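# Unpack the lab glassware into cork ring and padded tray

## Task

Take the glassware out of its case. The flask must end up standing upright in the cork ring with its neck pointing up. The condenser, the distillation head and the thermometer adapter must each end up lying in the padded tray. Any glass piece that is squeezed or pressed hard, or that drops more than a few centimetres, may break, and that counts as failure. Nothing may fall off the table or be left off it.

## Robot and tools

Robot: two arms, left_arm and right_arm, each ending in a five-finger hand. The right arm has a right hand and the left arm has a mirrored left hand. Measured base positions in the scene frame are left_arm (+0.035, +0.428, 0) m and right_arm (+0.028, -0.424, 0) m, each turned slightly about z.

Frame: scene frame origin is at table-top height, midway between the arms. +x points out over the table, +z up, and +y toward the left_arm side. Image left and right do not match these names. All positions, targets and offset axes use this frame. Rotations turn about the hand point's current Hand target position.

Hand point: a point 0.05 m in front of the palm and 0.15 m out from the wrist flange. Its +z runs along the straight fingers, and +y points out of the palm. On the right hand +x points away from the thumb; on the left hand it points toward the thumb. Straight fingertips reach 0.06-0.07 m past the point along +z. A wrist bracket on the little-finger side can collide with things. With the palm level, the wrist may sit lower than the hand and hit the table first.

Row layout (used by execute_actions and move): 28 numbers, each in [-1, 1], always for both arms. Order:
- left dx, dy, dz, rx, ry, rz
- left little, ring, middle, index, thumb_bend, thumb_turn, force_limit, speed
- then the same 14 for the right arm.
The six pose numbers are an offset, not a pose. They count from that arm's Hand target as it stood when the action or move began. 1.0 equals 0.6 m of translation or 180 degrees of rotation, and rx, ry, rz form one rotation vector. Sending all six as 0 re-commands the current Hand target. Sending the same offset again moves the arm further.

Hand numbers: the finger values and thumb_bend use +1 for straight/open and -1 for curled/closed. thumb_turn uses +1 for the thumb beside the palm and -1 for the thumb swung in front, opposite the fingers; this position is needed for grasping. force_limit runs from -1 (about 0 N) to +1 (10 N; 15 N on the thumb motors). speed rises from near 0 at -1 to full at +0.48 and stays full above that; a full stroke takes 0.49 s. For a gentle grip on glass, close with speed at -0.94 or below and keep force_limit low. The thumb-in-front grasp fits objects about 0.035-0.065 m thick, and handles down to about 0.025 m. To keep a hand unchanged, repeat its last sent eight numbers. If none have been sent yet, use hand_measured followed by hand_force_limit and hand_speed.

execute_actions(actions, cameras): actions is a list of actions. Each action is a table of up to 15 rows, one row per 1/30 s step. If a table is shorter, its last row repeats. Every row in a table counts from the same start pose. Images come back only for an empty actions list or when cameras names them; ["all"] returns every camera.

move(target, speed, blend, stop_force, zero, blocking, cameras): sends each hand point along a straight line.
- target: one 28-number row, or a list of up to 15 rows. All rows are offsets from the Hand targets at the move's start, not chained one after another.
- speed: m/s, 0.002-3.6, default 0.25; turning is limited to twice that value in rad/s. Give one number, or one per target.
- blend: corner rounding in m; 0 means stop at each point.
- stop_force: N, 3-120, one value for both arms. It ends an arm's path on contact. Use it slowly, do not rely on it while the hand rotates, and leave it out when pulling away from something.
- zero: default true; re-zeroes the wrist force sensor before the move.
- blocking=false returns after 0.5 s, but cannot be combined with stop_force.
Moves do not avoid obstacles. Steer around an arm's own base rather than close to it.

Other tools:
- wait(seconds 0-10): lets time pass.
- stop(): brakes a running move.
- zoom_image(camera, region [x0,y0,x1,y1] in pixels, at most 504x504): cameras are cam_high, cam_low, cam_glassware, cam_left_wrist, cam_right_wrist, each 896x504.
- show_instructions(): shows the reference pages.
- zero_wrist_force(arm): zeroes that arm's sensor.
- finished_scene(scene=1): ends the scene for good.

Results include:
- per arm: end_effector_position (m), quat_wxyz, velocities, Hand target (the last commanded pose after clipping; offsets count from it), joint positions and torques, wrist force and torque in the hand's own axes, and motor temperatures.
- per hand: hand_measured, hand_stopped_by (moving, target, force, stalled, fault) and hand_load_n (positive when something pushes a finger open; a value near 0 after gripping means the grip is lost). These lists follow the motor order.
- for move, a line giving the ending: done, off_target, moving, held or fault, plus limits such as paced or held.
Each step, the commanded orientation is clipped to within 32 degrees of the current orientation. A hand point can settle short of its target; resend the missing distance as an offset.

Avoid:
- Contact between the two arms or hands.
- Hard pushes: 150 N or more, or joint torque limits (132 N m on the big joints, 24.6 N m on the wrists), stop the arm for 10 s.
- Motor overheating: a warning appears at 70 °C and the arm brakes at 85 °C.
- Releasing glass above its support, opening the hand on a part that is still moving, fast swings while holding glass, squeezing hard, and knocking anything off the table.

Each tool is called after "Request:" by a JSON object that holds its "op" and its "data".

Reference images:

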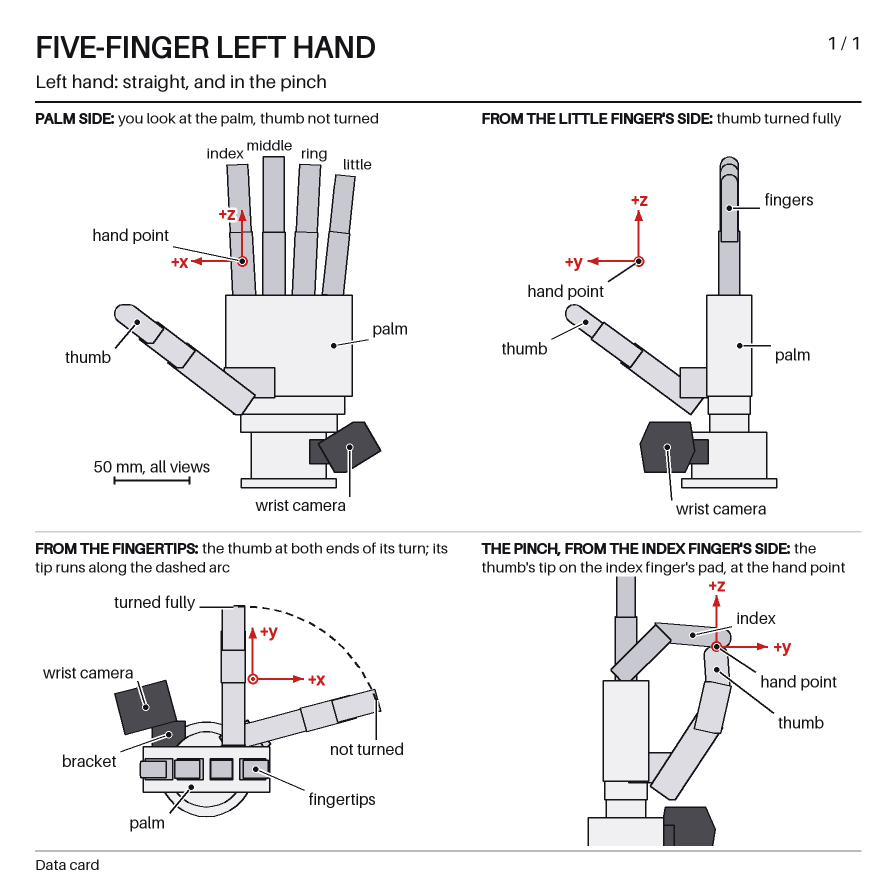

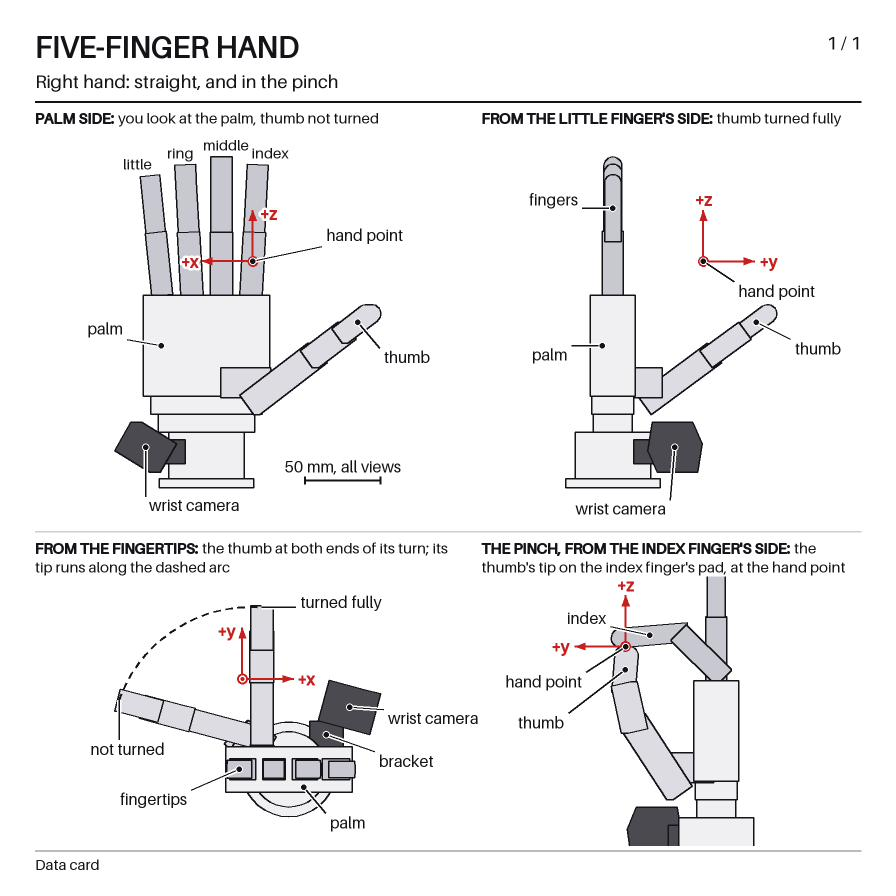

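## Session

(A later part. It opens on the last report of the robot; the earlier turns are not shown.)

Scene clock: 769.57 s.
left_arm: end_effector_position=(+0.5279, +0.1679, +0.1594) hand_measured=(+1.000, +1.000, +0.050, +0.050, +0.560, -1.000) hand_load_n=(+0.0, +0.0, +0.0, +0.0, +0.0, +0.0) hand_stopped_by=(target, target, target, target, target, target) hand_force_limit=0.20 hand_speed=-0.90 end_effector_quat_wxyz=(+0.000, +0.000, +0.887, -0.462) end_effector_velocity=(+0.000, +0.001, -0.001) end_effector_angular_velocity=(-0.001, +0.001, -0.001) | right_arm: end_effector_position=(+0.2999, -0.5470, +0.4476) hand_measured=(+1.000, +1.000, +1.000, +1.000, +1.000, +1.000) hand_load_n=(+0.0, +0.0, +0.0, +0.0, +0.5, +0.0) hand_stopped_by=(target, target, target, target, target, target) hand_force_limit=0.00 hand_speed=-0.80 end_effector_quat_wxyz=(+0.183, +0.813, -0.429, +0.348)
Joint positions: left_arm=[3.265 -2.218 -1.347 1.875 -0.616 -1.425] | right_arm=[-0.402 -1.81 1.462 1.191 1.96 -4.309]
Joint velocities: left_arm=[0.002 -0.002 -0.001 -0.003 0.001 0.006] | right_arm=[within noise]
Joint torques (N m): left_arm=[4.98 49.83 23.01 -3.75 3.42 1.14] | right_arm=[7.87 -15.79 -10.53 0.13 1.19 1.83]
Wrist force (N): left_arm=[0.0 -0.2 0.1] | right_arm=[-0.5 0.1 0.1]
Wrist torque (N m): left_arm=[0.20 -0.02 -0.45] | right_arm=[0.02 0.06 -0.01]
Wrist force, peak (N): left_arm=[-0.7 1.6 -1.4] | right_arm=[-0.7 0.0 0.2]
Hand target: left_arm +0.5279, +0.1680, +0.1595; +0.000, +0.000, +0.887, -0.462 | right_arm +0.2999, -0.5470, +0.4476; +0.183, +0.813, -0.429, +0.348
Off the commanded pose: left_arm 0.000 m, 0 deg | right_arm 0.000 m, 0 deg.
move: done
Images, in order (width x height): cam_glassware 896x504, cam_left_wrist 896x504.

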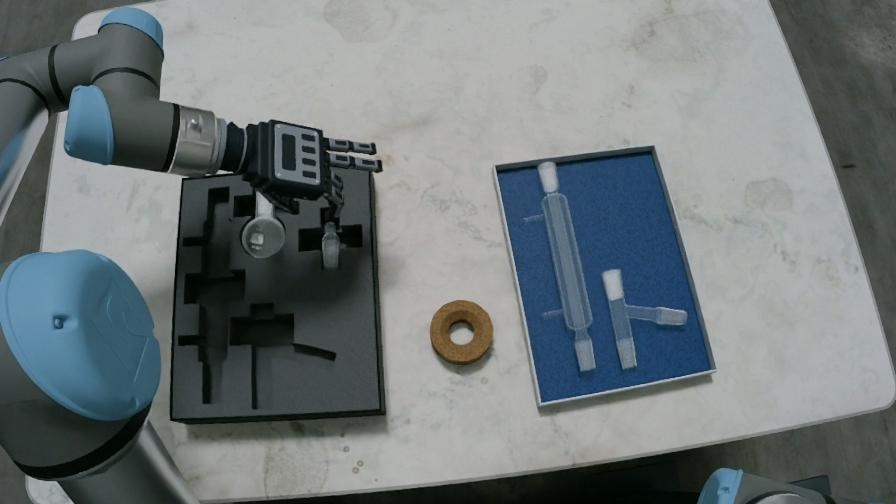

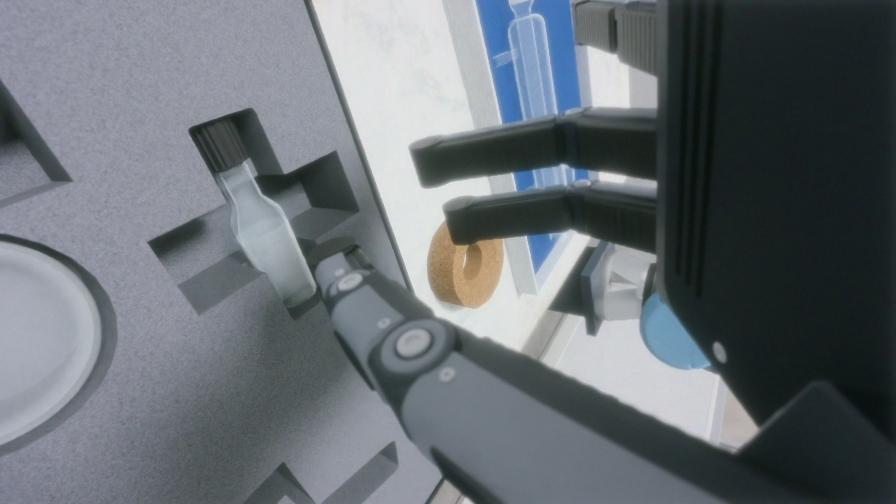

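Request:
{"op": "move", "data": {"target": [-0.0125,0,-0.12,0,0,0,1,1,1,0.05,0.56,-0.75,0.2,-0.3,0,0,0,0,0,0,1,1,1,1,1,1,0,-0.8], "cameras": ["cam_left_wrist","cam_glassware"], "speed": 0.1}}

Request:
{"op": "zoom_image", "data": {"camera": "cam_glassware", "region": [270, 180, 400, 310]}}

Request:
{"op": "zoom_image", "data": {"camera": "cam_left_wrist", "region": [200, 80, 630, 420]}}

Scene clock: 816.83 s.
left_arm: end_effector_position=(+0.5204, +0.1680, +0.0875) hand_measured=(+1.000, +1.000, +1.000, +0.050, +0.560, -0.750) hand_load_n=(+0.0, +0.0, +0.0, +0.0, -0.5, +0.0) hand_stopped_by=(target, target, target, target, target, target) hand_force_limit=0.20 hand_speed=-0.30 end_effector_quat_wxyz=(+0.000, +0.000, +0.887, -0.462) | right_arm: end_effector_position=(+0.2999, -0.5470, +0.4476) hand_measured=(+1.000, +1.000, +1.000, +1.000, +1.000, +1.000) hand_load_n=(+0.0, +0.0, +0.0, +0.0, +0.0, +0.0) hand_stopped_by=(target, target, target, target, target, target) hand_force_limit=0.00 hand_speed=-0.80 end_effector_quat_wxyz=(+0.183, +0.813, -0.429, +0.348)
Joint positions: left_arm=[3.266 -2.285 -1.438 2.031 -0.616 -1.423] | right_arm=[-0.402 -1.81 1.462 1.191 1.96 -4.309]
Joint torques (N m): left_arm=[1.31 48.4 21.03 -1.47 0.13 -1.07] | right_arm=[8.44 -15.78 -9.84 0.31 1.25 1.85]
Wrist force (N): left_arm=[-0.1 -0.2 0.3] | right_arm=[-0.3 0.0 0.2]
Wrist torque (N m): left_arm=[0.19 0.00 -0.49] | right_arm=[0.00 0.04 0.00]
Wrist force, peak (N): left_arm=[-0.1 -1.7 -0.5] | right_arm=[-0.2 -0.4 0.6]
Hand target: left_arm +0.5204, +0.1680, +0.0875; +0.000, +0.000, +0.887, -0.462 | right_arm +0.2999, -0.5470, +0.4476; +0.183, +0.813, -0.429, +0.348
Off the commanded pose: left_arm 0.000 m, 0 deg | right_arm 0.000 m, 0 deg.
move: done
Images, in order (width x height): cam_glassware 896x504, cam_left_wrist 896x504.

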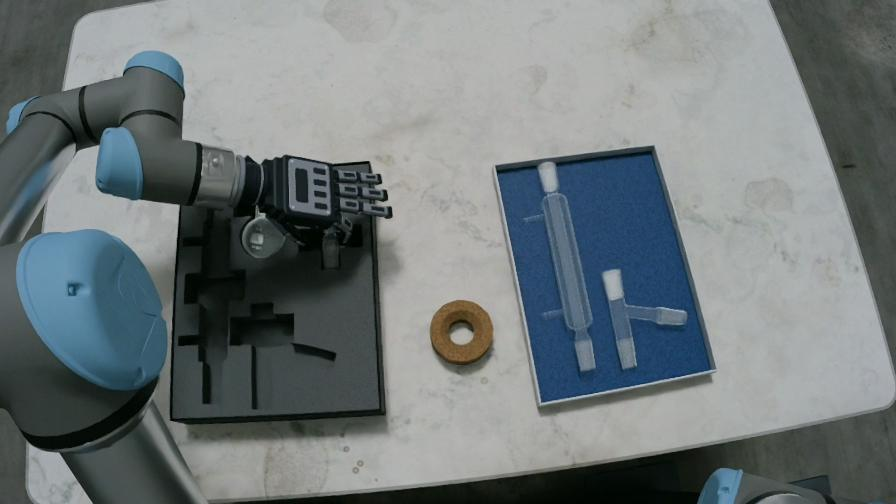

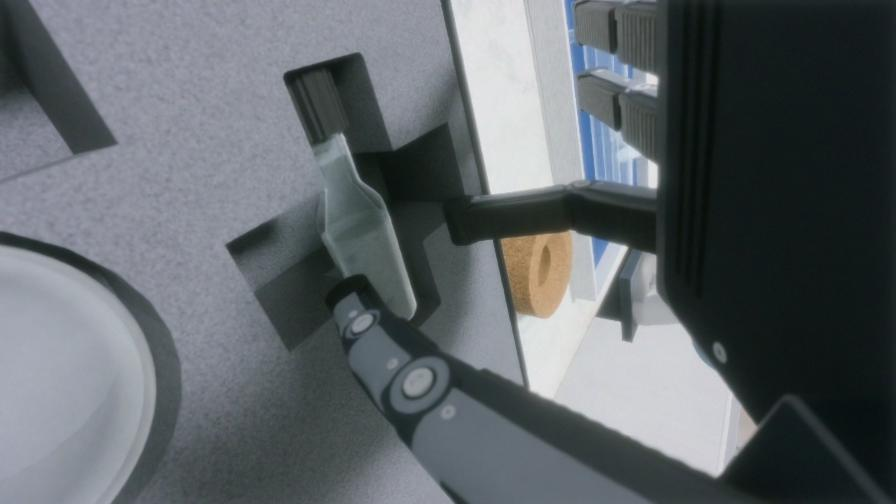

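Scaled by 3.877 from the camera's 896x504 image, which has a finer 1280x720 frame.

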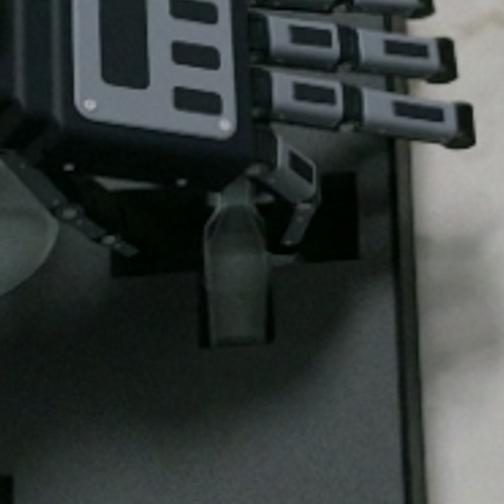

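Scaled by 1.172 from the camera's 896x504 image, which has a finer 1280x720 frame.

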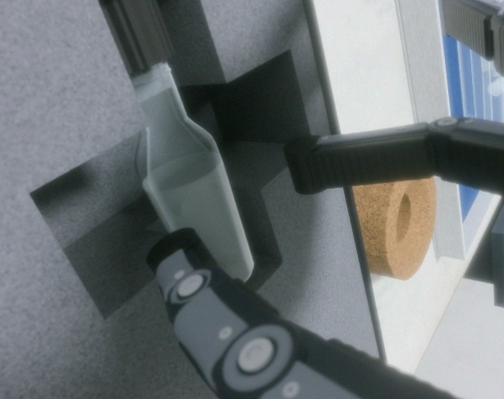

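Request:
{"op": "move", "data": {"target": [0.01,0,-0.02,0,0,0,1,1,1,0.05,0.56,-0.75,0.2,-0.3,0,0,0,0,0,0,1,1,1,1,1,1,0,-0.8], "cameras": ["cam_left_wrist","cam_glassware"], "speed": 0.03, "stop_force": 3}}

Request:
{"op": "zoom_image", "data": {"camera": "cam_glassware", "region": [270, 180, 400, 310]}}

Request:
{"op": "zoom_image", "data": {"camera": "cam_left_wrist", "region": [200, 80, 630, 420]}}

Scene clock: 831.07 s.
left_arm: end_effector_position=(+0.5264, +0.1679, +0.0755) hand_measured=(+1.000, +1.000, +1.000, +0.050, +0.560, -0.750) hand_load_n=(+0.0, +0.0, -0.5, +0.0, +0.0, +0.0) hand_stopped_by=(target, target, target, target, target, target) hand_force_limit=0.20 hand_speed=-0.30 end_effector_quat_wxyz=(+0.000, +0.000, +0.887, -0.462) | right_arm: end_effector_position=(+0.2999, -0.5470, +0.4476) hand_measured=(+1.000, +1.000, +1.000, +1.000, +1.000, +1.000) hand_load_n=(-0.5, +0.0, +0.5, +0.0, +0.0, +0.0) hand_stopped_by=(target, target, target, target, target, target) hand_force_limit=0.00 hand_speed=-0.80 end_effector_quat_wxyz=(+0.183, +0.813, -0.429, +0.348)
Joint positions: left_arm=[3.265 -2.312 -1.423 2.045 -0.616 -1.425] | right_arm=[-0.402 -1.81 1.462 1.191 1.96 -4.309]
Joint torques (N m): left_arm=[-2.49 53.15 6.43 -4.08 2.93 0.8] | right_arm=[8.23 -15.77 -10.81 0.32 1.33 2.03]
Wrist force (N): left_arm=[-0.2 -0.2 0.4] | right_arm=[-0.2 0.1 -0.1]
Wrist torque (N m): left_arm=[0.19 0.00 -0.43] | right_arm=[0.03 0.04 -0.01]
Wrist force, peak (N): left_arm=[-0.3 -0.1 0.4] | right_arm=[-0.3 -0.6 0.4]
Hand target: left_arm +0.5264, +0.1680, +0.0755; +0.000, +0.000, +0.887, -0.462 | right_arm +0.2999, -0.5470, +0.4476; +0.183, +0.813, -0.429, +0.348
Off the commanded pose: left_arm 0.000 m, 0 deg | right_arm 0.000 m, 0 deg.
move: done
Images, in order (width x height): cam_glassware 896x504, cam_left_wrist 896x504.

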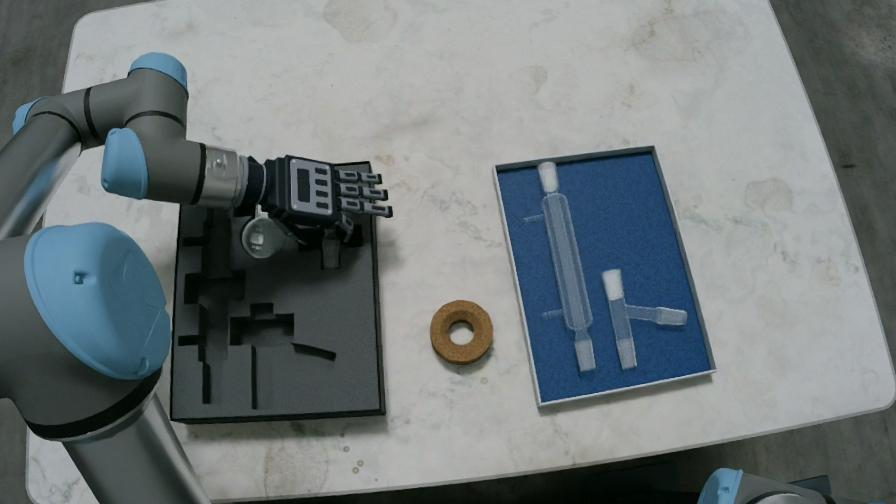

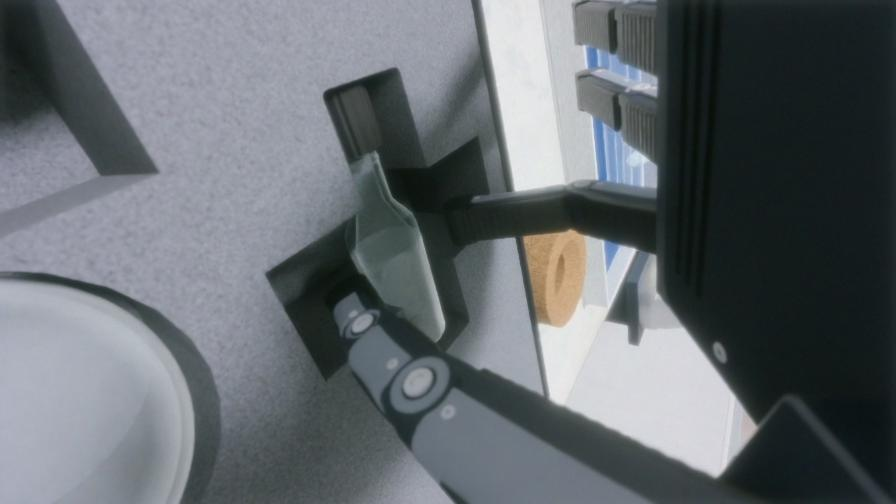

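Scaled by 3.877 from the camera's 896x504 image, which has a finer 1280x720 frame.

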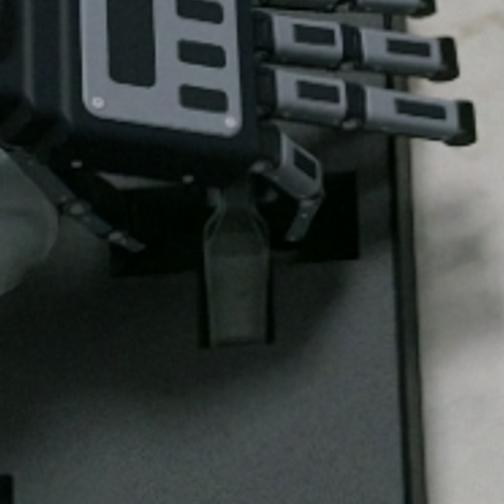

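Scaled by 1.172 from the camera's 896x504 image, which has a finer 1280x720 frame.

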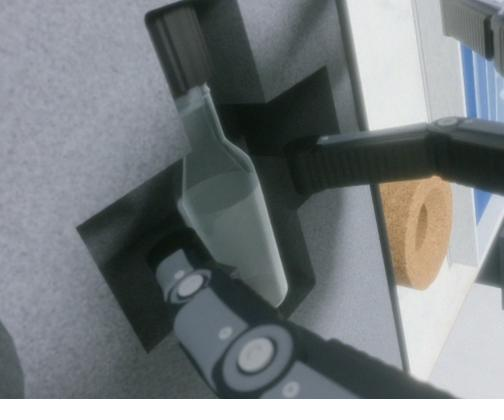

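Request:
{"op": "move", "data": {"target": [0,0,-0.0242,0,0,0,1,1,1,0.05,0.56,-0.75,0.2,-0.3,0,0,0,0,0,0,1,1,1,1,1,1,0,-0.8], "speed": 0.02, "stop_force": 3}}

Request:
{"op": "move", "data": {"target": [0,0,0,0,0,0,1,1,1,-0.35,0.1,-0.75,-0.2,-0.94,0,0,0,0,0,0,1,1,1,1,1,1,0,-0.8], "cameras": ["cam_left_wrist","cam_glassware"]}}

Request:
{"op": "zoom_image", "data": {"camera": "cam_glassware", "region": [270, 180, 400, 310]}}

Request:
{"op": "zoom_image", "data": {"camera": "cam_left_wrist", "region": [200, 80, 630, 420]}}

Scene clock: 840.67 s.
left_arm: end_effector_position=(+0.5264, +0.1680, +0.0610) hand_measured=(+1.000, +1.000, +1.000, +0.050, +0.560, -0.750) hand_load_n=(+0.0, +0.0, +0.0, +0.0, +0.0, +0.0) hand_stopped_by=(target, target, target, target, target, target) hand_force_limit=0.20 hand_speed=-0.30 end_effector_quat_wxyz=(+0.000, +0.000, +0.887, -0.462) | right_arm: end_effector_position=(+0.2999, -0.5470, +0.4476) hand_measured=(+1.000, +1.000, +1.000, +1.000, +1.000, +1.000) hand_load_n=(+0.0, +0.0, +0.0, +0.0, +0.0, +0.0) hand_stopped_by=(target, target, target, target, target, target) hand_force_limit=0.00 hand_speed=-0.80 end_effector_quat_wxyz=(+0.183, +0.813, -0.429, +0.348)
Joint positions: left_arm=[3.265 -2.332 -1.43 2.072 -0.616 -1.425] | right_arm=[-0.402 -1.81 1.462 1.191 1.96 -4.309]
Joint torques (N m): left_arm=[2.04 54.49 24.26 -3.97 0.15 -1.01] | right_arm=[8.41 -14.89 -11.04 0.35 1.17 1.89]
Wrist force (N): left_arm=[-0.2 0.0 0.1] | right_arm=[-0.3 0.2 0.1]
Wrist torque (N m): left_arm=[0.23 0.00 -0.43] | right_arm=[0.04 0.04 0.01]
Wrist force, peak (N): left_arm=[-0.2 -0.7 0.0] | right_arm=[-0.5 0.0 0.3]
Hand target: left_arm +0.5264, +0.1680, +0.0610; +0.000, +0.000, +0.887, -0.462 | right_arm +0.2999, -0.5470, +0.4476; +0.183, +0.813, -0.429, +0.348
Off the commanded pose: left_arm 0.000 m, 0 deg | right_arm 0.000 m, 0 deg.
move: done

Scene clock: 842.03 s.
left_arm: end_effector_position=(+0.5264, +0.1680, +0.0610) hand_measured=(+1.000, +1.000, +1.000, -0.122, +0.464, -0.750) hand_load_n=(+0.0, +0.0, +0.0, +6.0, +5.5, +0.0) hand_stopped_by=(target, target, target, force, force, target) hand_force_limit=-0.20 hand_speed=-0.94 end_effector_quat_wxyz=(+0.000, +0.000, +0.887, -0.462) | right_arm: end_effector_position=(+0.2999, -0.5470, +0.4476) hand_measured=(+1.000, +1.000, +1.000, +1.000, +1.000, +1.000) hand_load_n=(+0.0, +0.0, +0.0, +0.0, +0.0, +0.0) hand_stopped_by=(target, target, target, target, target, target) hand_force_limit=0.00 hand_speed=-0.80 end_effector_quat_wxyz=(+0.183, +0.813, -0.429, +0.348)
Joint positions: left_arm=[3.265 -2.332 -1.43 2.072 -0.616 -1.425] | right_arm=[-0.402 -1.81 1.462 1.191 1.96 -4.309]
Joint torques (N m): left_arm=[0.26 54.33 23.79 -3.88 -0.19 -1.03] | right_arm=[8.29 -15.23 -11.27 0.27 1.26 1.95]
Wrist force (N): left_arm=[-0.3 -0.2 0.5] | right_arm=[-0.5 -0.2 0.1]
Wrist torque (N m): left_arm=[0.20 0.01 -0.43] | right_arm=[-0.03 0.07 -0.02]
Wrist force, peak (N): left_arm=[-0.3 -1.2 1.5] | right_arm=[-0.4 0.1 0.5]
Hand target: left_arm +0.5264, +0.1680, +0.0610; +0.000, +0.000, +0.887, -0.462 | right_arm +0.2999, -0.5470, +0.4476; +0.183, +0.813, -0.429, +0.348
Off the commanded pose: left_arm 0.000 m, 0 deg | right_arm 0.000 m, 0 deg.
move: done
Images, in order (width x height): cam_glassware 896x504, cam_left_wrist 896x504.

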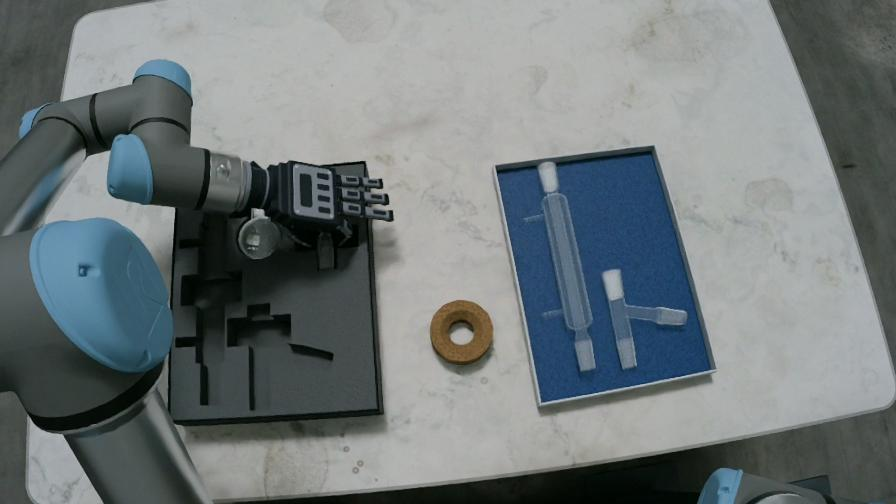

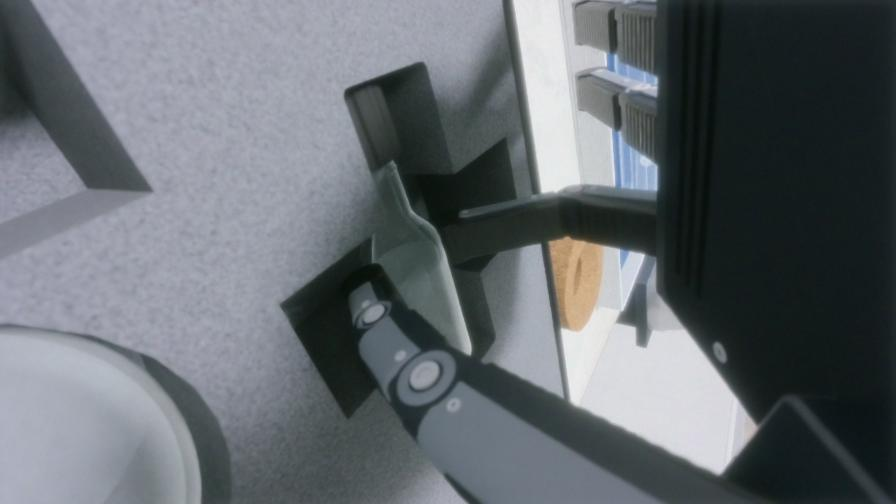

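Scaled by 3.877 from the camera's 896x504 image, which has a finer 1280x720 frame.

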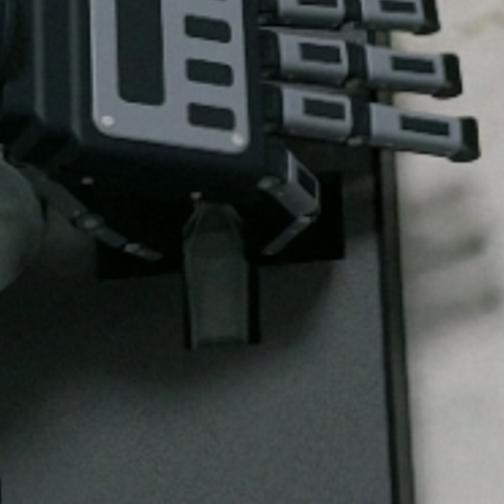

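Scaled by 1.172 from the camera's 896x504 image, which has a finer 1280x720 frame.

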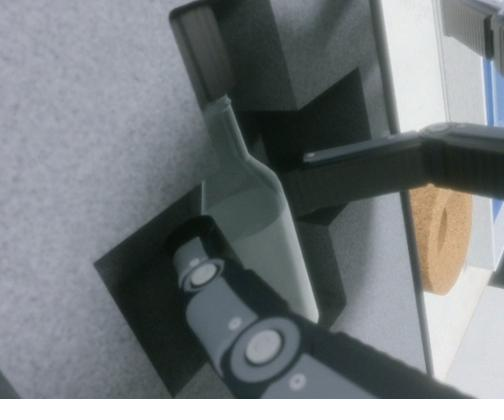

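Request:
{"op": "move", "data": {"target": [0,0,0.0667,0,0,0,1,1,1,-0.35,0.1,-0.75,-0.2,-0.94,0,0,0,0,0,0,1,1,1,1,1,1,0,-0.8], "cameras": ["cam_left_wrist","cam_glassware","cam_low"], "speed": 0.03}}

Request:
{"op": "zoom_image", "data": {"camera": "cam_low", "region": [400, 210, 560, 330]}}

Request:
{"op": "zoom_image", "data": {"camera": "cam_glassware", "region": [270, 180, 400, 310]}}

Request:
{"op": "zoom_image", "data": {"camera": "cam_left_wrist", "region": [200, 80, 630, 420]}}

Scene clock: 851.57 s.
left_arm: end_effector_position=(+0.5265, +0.1680, +0.1012) hand_measured=(+1.000, +1.000, +1.000, -0.122, +0.464, -0.750) hand_load_n=(+0.0, +0.0, +0.0, +6.0, +6.0, -0.5) hand_stopped_by=(target, target, target, force, force, target) hand_force_limit=-0.20 hand_speed=-0.94 end_effector_quat_wxyz=(+0.000, +0.000, +0.887, -0.462) end_effector_velocity=(+0.001, +0.000, -0.003) end_effector_angular_velocity=(+0.001, -0.003, +0.001) | right_arm: end_effector_position=(+0.2999, -0.5470, +0.4476) hand_measured=(+1.000, +1.000, +1.000, +1.000, +1.000, +1.000) hand_load_n=(+0.0, +0.0, +0.0, +0.0, +0.0, +0.0) hand_stopped_by=(target, target, target, target, target, target) hand_force_limit=0.00 hand_speed=-0.80 end_effector_quat_wxyz=(+0.183, +0.813, -0.429, +0.348)
Joint positions: left_arm=[3.265 -2.279 -1.406 1.996 -0.616 -1.425] | right_arm=[-0.402 -1.81 1.462 1.191 1.96 -4.309]
Joint velocities: left_arm=[0 -0.003 0 0.007 0 -0.001] | right_arm=[within noise]
Joint torques (N m): left_arm=[-4.37 28.46 9.43 0.01 -0.44 -0.3] | right_arm=[8.95 -15.71 -11.24 0.39 1.27 1.89]
Wrist force (N): left_arm=[-0.1 0.2 0.4] | right_arm=[-0.4 0.2 0.2]
Wrist torque (N m): left_arm=[0.23 0.00 -0.43] | right_arm=[0.03 0.05 0.00]
Wrist force, peak (N): left_arm=[-0.2 0.3 0.8] | right_arm=[-0.6 -0.1 0.4]
Hand target: left_arm +0.5264, +0.1680, +0.1010; +0.000, +0.000, +0.887, -0.462 | right_arm +0.2999, -0.5470, +0.4476; +0.183, +0.813, -0.429, +0.348
Off the commanded pose: left_arm 0.000 m, 0 deg | right_arm 0.000 m, 0 deg.
move: done
Images, in order (width x height): cam_low 896x504, cam_glassware 896x504, cam_left_wrist 896x504.

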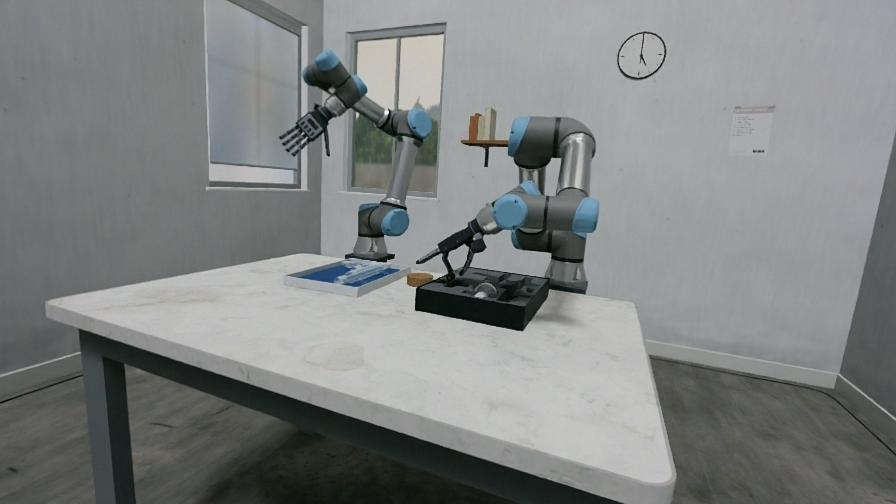

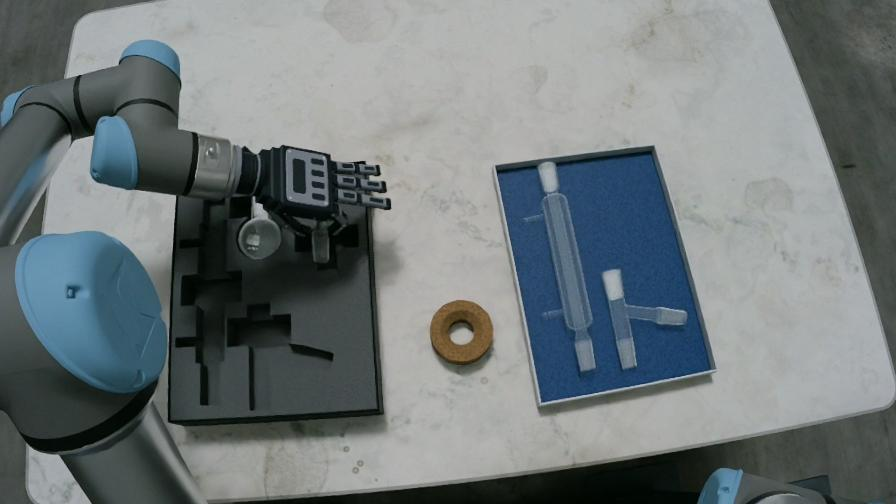

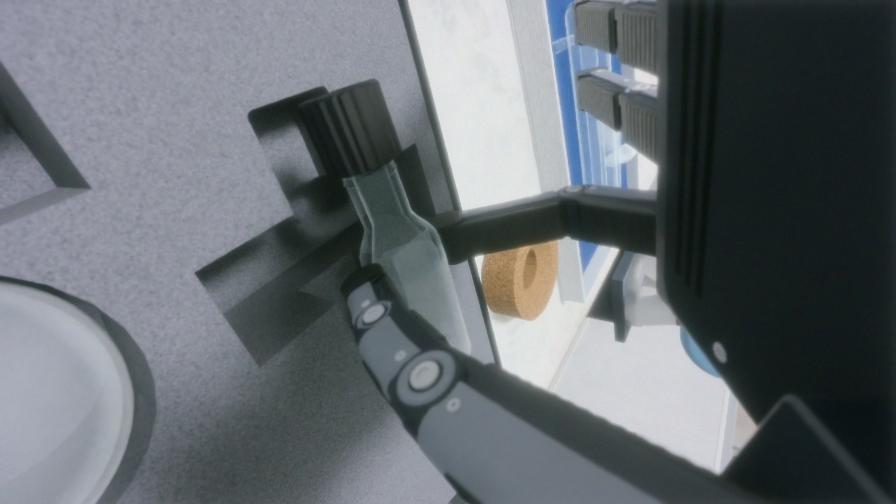

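Scaled by 3.150 from the camera's 896x504 image, which has a finer 1280x720 frame.

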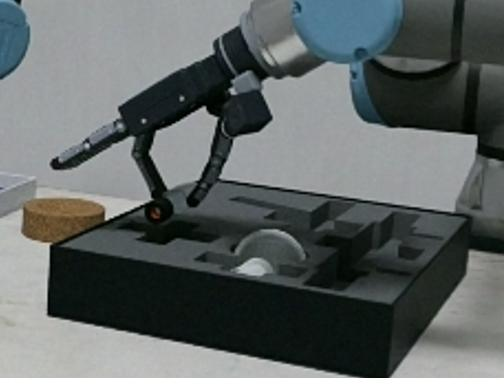

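Scaled by 3.877 from the camera's 896x504 image, which has a finer 1280x720 frame.

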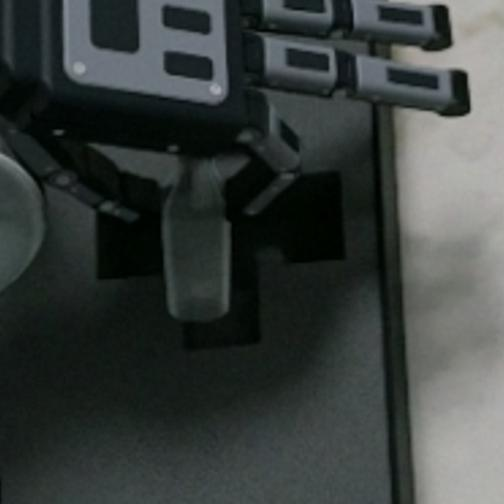

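Scaled by 1.172 from the camera's 896x504 image, which has a finer 1280x720 frame.

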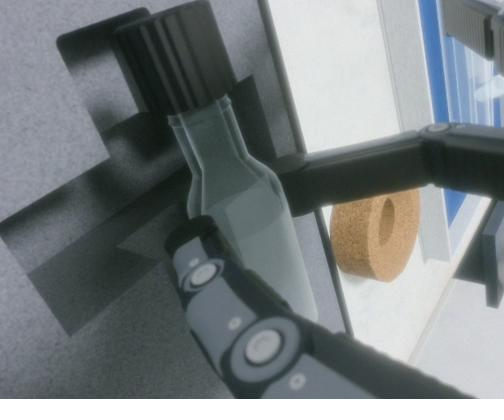

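Request:
{"op": "move", "data": {"target": [[0,0,0.148,0,0,0,1,1,1,-0.35,0.1,-0.75,-0.2,-0.94,0,0,0,0,0,0,1,1,1,1,1,1,0,-0.8],[-0.0208,-0.6783,0.148,0,0,0.0111,1,1,1,-0.35,0.1,-0.75,-0.2,-0.94,0,0,0,0,0,0,1,1,1,1,1,1,0,-0.8],[-0.0208,-0.6783,-0.0187,0,0,0.0111,1,1,1,-0.35,0.1,-0.75,-0.2,-0.94,0,0,0,0,0,0,1,1,1,1,1,1,0,-0.8]], "cameras": ["cam_left_wrist","cam_glassware"], "speed": 0.15, "blend": [0.04,0.04,0]}}

Request:
{"op": "zoom_image", "data": {"camera": "cam_glassware", "region": [480, 130, 730, 420]}}

Scene clock: 875.30 s.
left_arm: end_effector_position=(+0.5139, -0.2390, +0.0900) hand_measured=(+1.000, +1.000, +1.000, -0.122, +0.464, -0.750) hand_load_n=(+0.0, +0.0, -0.5, +6.0, +6.0, -0.5) hand_stopped_by=(target, target, target, force, force, target) hand_force_limit=-0.20 hand_speed=-0.94 end_effector_quat_wxyz=(+0.008, -0.016, +0.887, -0.462) | right_arm: end_effector_position=(+0.2999, -0.5470, +0.4476) hand_measured=(+1.000, +1.000, +1.000, +1.000, +1.000, +1.000) hand_load_n=(+0.0, +0.0, +0.0, +0.0, +0.0, +0.0) hand_stopped_by=(target, target, target, target, target, target) hand_force_limit=0.00 hand_speed=-0.80 end_effector_quat_wxyz=(+0.183, +0.813, -0.429, +0.348)
Joint positions: left_arm=[2.593 -2.671 -0.493 2.287 -0.843 -2.467] | right_arm=[-0.402 -1.81 1.462 1.191 1.96 -4.309]
Joint torques (N m): left_arm=[5.3 47.8 14.01 0.67 -1.67 1.05] | right_arm=[9.71 -16.69 -11.84 0.41 1.41 2]
Wrist force (N): left_arm=[0.1 0.2 0.1] | right_arm=[-0.3 -0.2 0.2]
Wrist torque (N m): left_arm=[0.23 -0.05 -0.42] | right_arm=[-0.03 0.03 -0.01]
Wrist force, peak (N): left_arm=[0.0 2.0 1.3] | right_arm=[-0.3 -0.4 0.4]
Hand target: left_arm +0.5139, -0.2390, +0.0898; +0.008, -0.016, +0.887, -0.462 | right_arm +0.2999, -0.5470, +0.4476; +0.183, +0.813, -0.429, +0.348
Off the commanded pose: left_arm 0.000 m, 0 deg | right_arm 0.000 m, 0 deg.
move: done
Images, in order (width x height): cam_glassware 896x504, cam_left_wrist 896x504.

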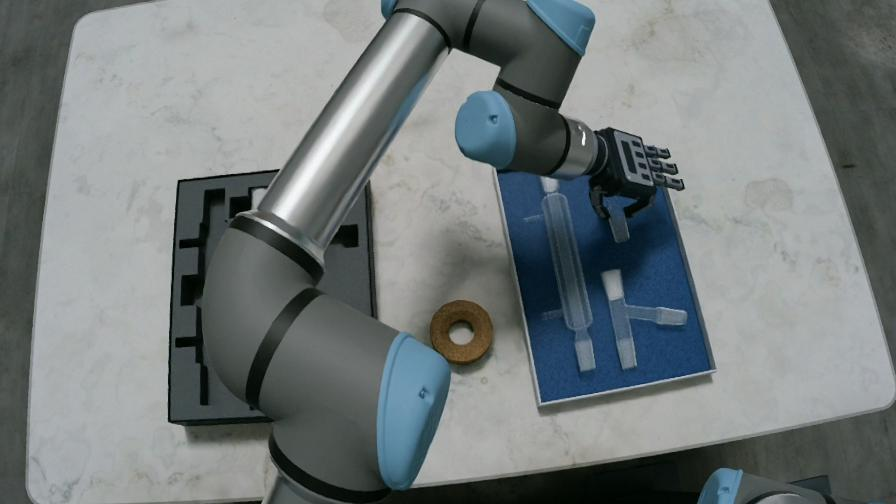

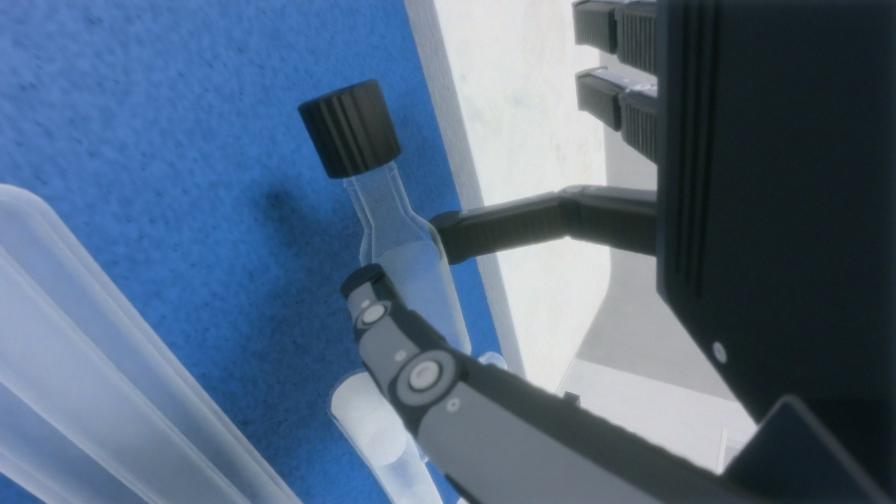

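Scaled by 1.738 from the camera's 896x504 image, which has a finer 1280x720 frame.

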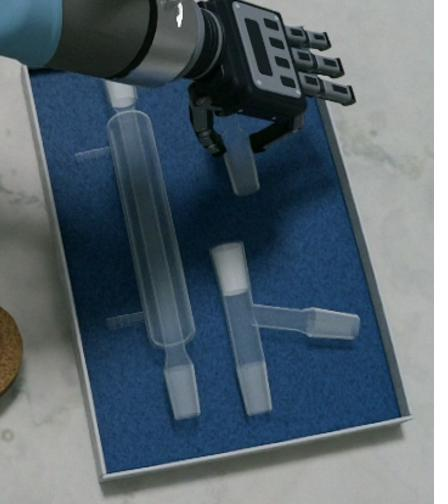

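Request:
{"op": "move", "data": {"target": [0,0,-0.055,0,0,0,1,1,1,-0.35,0.1,-0.75,-0.2,-0.94,0,0,0,0,0,0,1,1,1,1,1,1,0,-0.8], "speed": 0.05, "stop_force": 4}}

Request:
{"op": "move", "data": {"target": [0,0,-0.045,0,0,0,1,1,1,-0.35,0.1,-0.75,-0.2,-0.94,0,0,0,0,0,0,1,1,1,1,1,1,0,-0.8], "speed": 0.008, "stop_force": 3, "cameras": ["cam_left_wrist","cam_glassware"]}}

Request:
{"op": "zoom_image", "data": {"camera": "cam_left_wrist", "region": [200, 60, 630, 400]}}

Scene clock: 886.80 s.
left_arm: end_effector_position=(+0.5139, -0.2390, +0.0568) hand_measured=(+1.000, +1.000, +1.000, -0.122, +0.464, -0.750) hand_load_n=(+0.0, +0.0, +0.0, +6.0, +6.0, +0.0) hand_stopped_by=(target, target, target, force, force, target) hand_force_limit=-0.20 hand_speed=-0.94 end_effector_quat_wxyz=(+0.008, -0.016, +0.887, -0.462) | right_arm: end_effector_position=(+0.2999, -0.5470, +0.4476) hand_measured=(+1.000, +1.000, +1.000, +1.000, +1.000, +1.000) hand_load_n=(+0.0, +0.0, +0.0, +0.0, +0.0, -0.5) hand_stopped_by=(target, target, target, target, target, target) hand_force_limit=0.00 hand_speed=-0.80 end_effector_quat_wxyz=(+0.183, +0.813, -0.429, +0.348)
Joint positions: left_arm=[2.593 -2.68 -0.559 2.363 -0.843 -2.467] | right_arm=[-0.402 -1.81 1.462 1.191 1.96 -4.309]
Joint torques (N m): left_arm=[5.06 67.57 30.45 -1.3 -0.66 -1.07] | right_arm=[8.54 -15.77 -11.9 0.47 1.27 1.93]
Wrist force (N): left_arm=[0.0 0.3 0.5] | right_arm=[0.0 0.1 0.3]
Wrist torque (N m): left_arm=[0.22 -0.03 -0.42] | right_arm=[0.01 -0.01 0.02]
Wrist force, peak (N): left_arm=[0.1 1.0 0.9] | right_arm=[-0.5 0.2 0.3]
Hand target: left_arm +0.5139, -0.2390, +0.0568; +0.008, -0.016, +0.887, -0.462 | right_arm +0.2999, -0.5470, +0.4476; +0.183, +0.813, -0.429, +0.348
Off the commanded pose: left_arm 0.000 m, 0 deg | right_arm 0.000 m, 0 deg.
move: done

Scene clock: 890.13 s.
left_arm: end_effector_position=(+0.5139, -0.2390, +0.0405) hand_measured=(+1.000, +1.000, +1.000, -0.122, +0.464, -0.750) hand_load_n=(+0.5, +0.0, +0.0, +6.0, +5.5, +0.0) hand_stopped_by=(target, target, target, force, force, target) hand_force_limit=-0.20 hand_speed=-0.94 end_effector_quat_wxyz=(+0.008, -0.016, +0.887, -0.462) | right_arm: end_effector_position=(+0.2999, -0.5470, +0.4476) hand_measured=(+1.000, +1.000, +1.000, +1.000, +1.000, +1.000) hand_load_n=(+0.0, +0.0, +0.0, +0.0, +0.0, +0.0) hand_stopped_by=(target, target, target, target, target, target) hand_force_limit=0.00 hand_speed=-0.80 end_effector_quat_wxyz=(+0.183, +0.813, -0.429, +0.348)
Joint positions: left_arm=[2.593 -2.688 -0.585 2.397 -0.843 -2.467] | right_arm=[-0.402 -1.81 1.462 1.191 1.96 -4.309]
Joint torques (N m): left_arm=[6.17 66.05 28.9 -2.43 -0.38 0.64] | right_arm=[8.53 -15.14 -11.78 0.5 1.23 1.81]
Wrist force (N): left_arm=[0.6 -3.2 -1.0] | right_arm=[-0.3 -0.1 0.2]
Wrist torque (N m): left_arm=[0.07 -0.06 -0.39] | right_arm=[-0.02 0.04 -0.01]
Wrist force, peak (N): left_arm=[0.8 -5.7 -2.4] | right_arm=[-0.5 -0.2 0.4]
Hand target: left_arm +0.5139, -0.2390, +0.0405; +0.008, -0.016, +0.887, -0.462 (not the last commanded pose) | right_arm +0.2999, -0.5470, +0.4476; +0.183, +0.813, -0.429, +0.348
Off the commanded pose: left_arm 0.011 m, 0 deg | right_arm 0.000 m, 0 deg.
move: contact (left_arm)
Images, in order (width x height): cam_glassware 896x504, cam_left_wrist 896x504.

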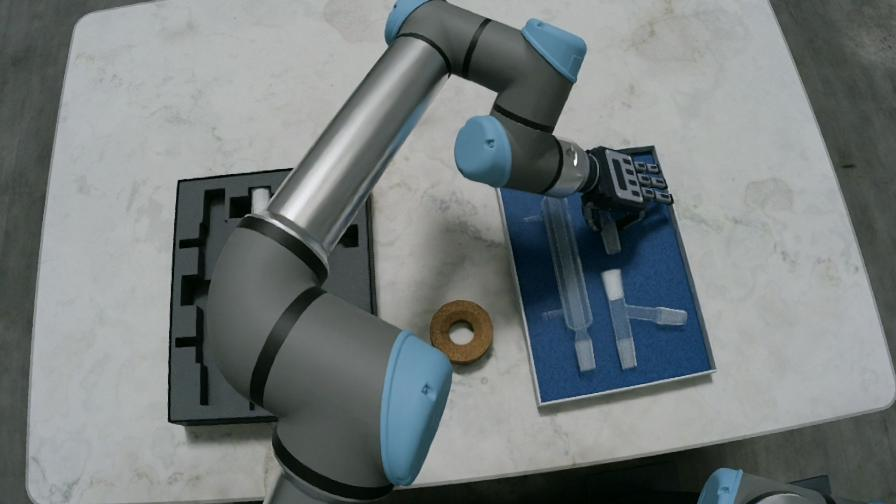

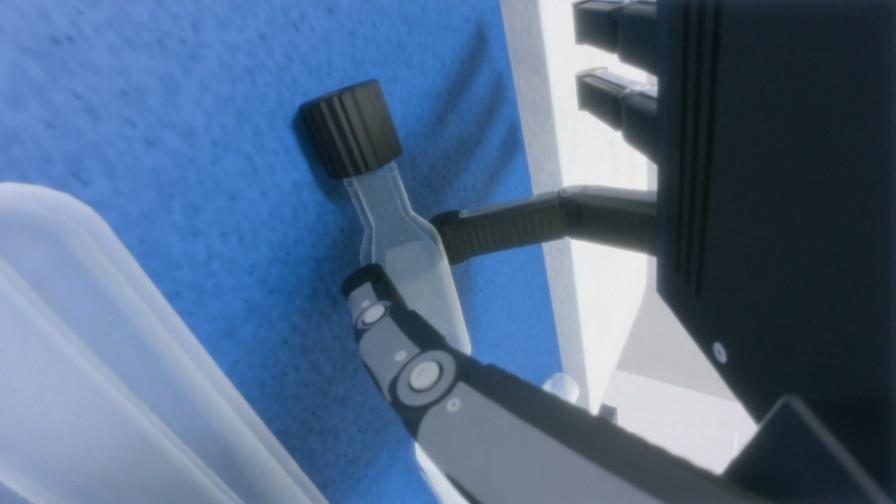

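Scaled by 1.172 from the camera's 896x504 image, which has a finer 1280x720 frame.

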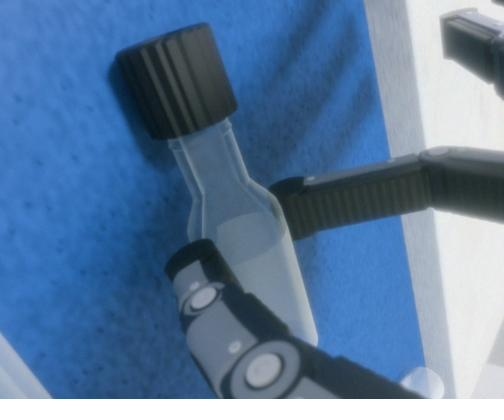

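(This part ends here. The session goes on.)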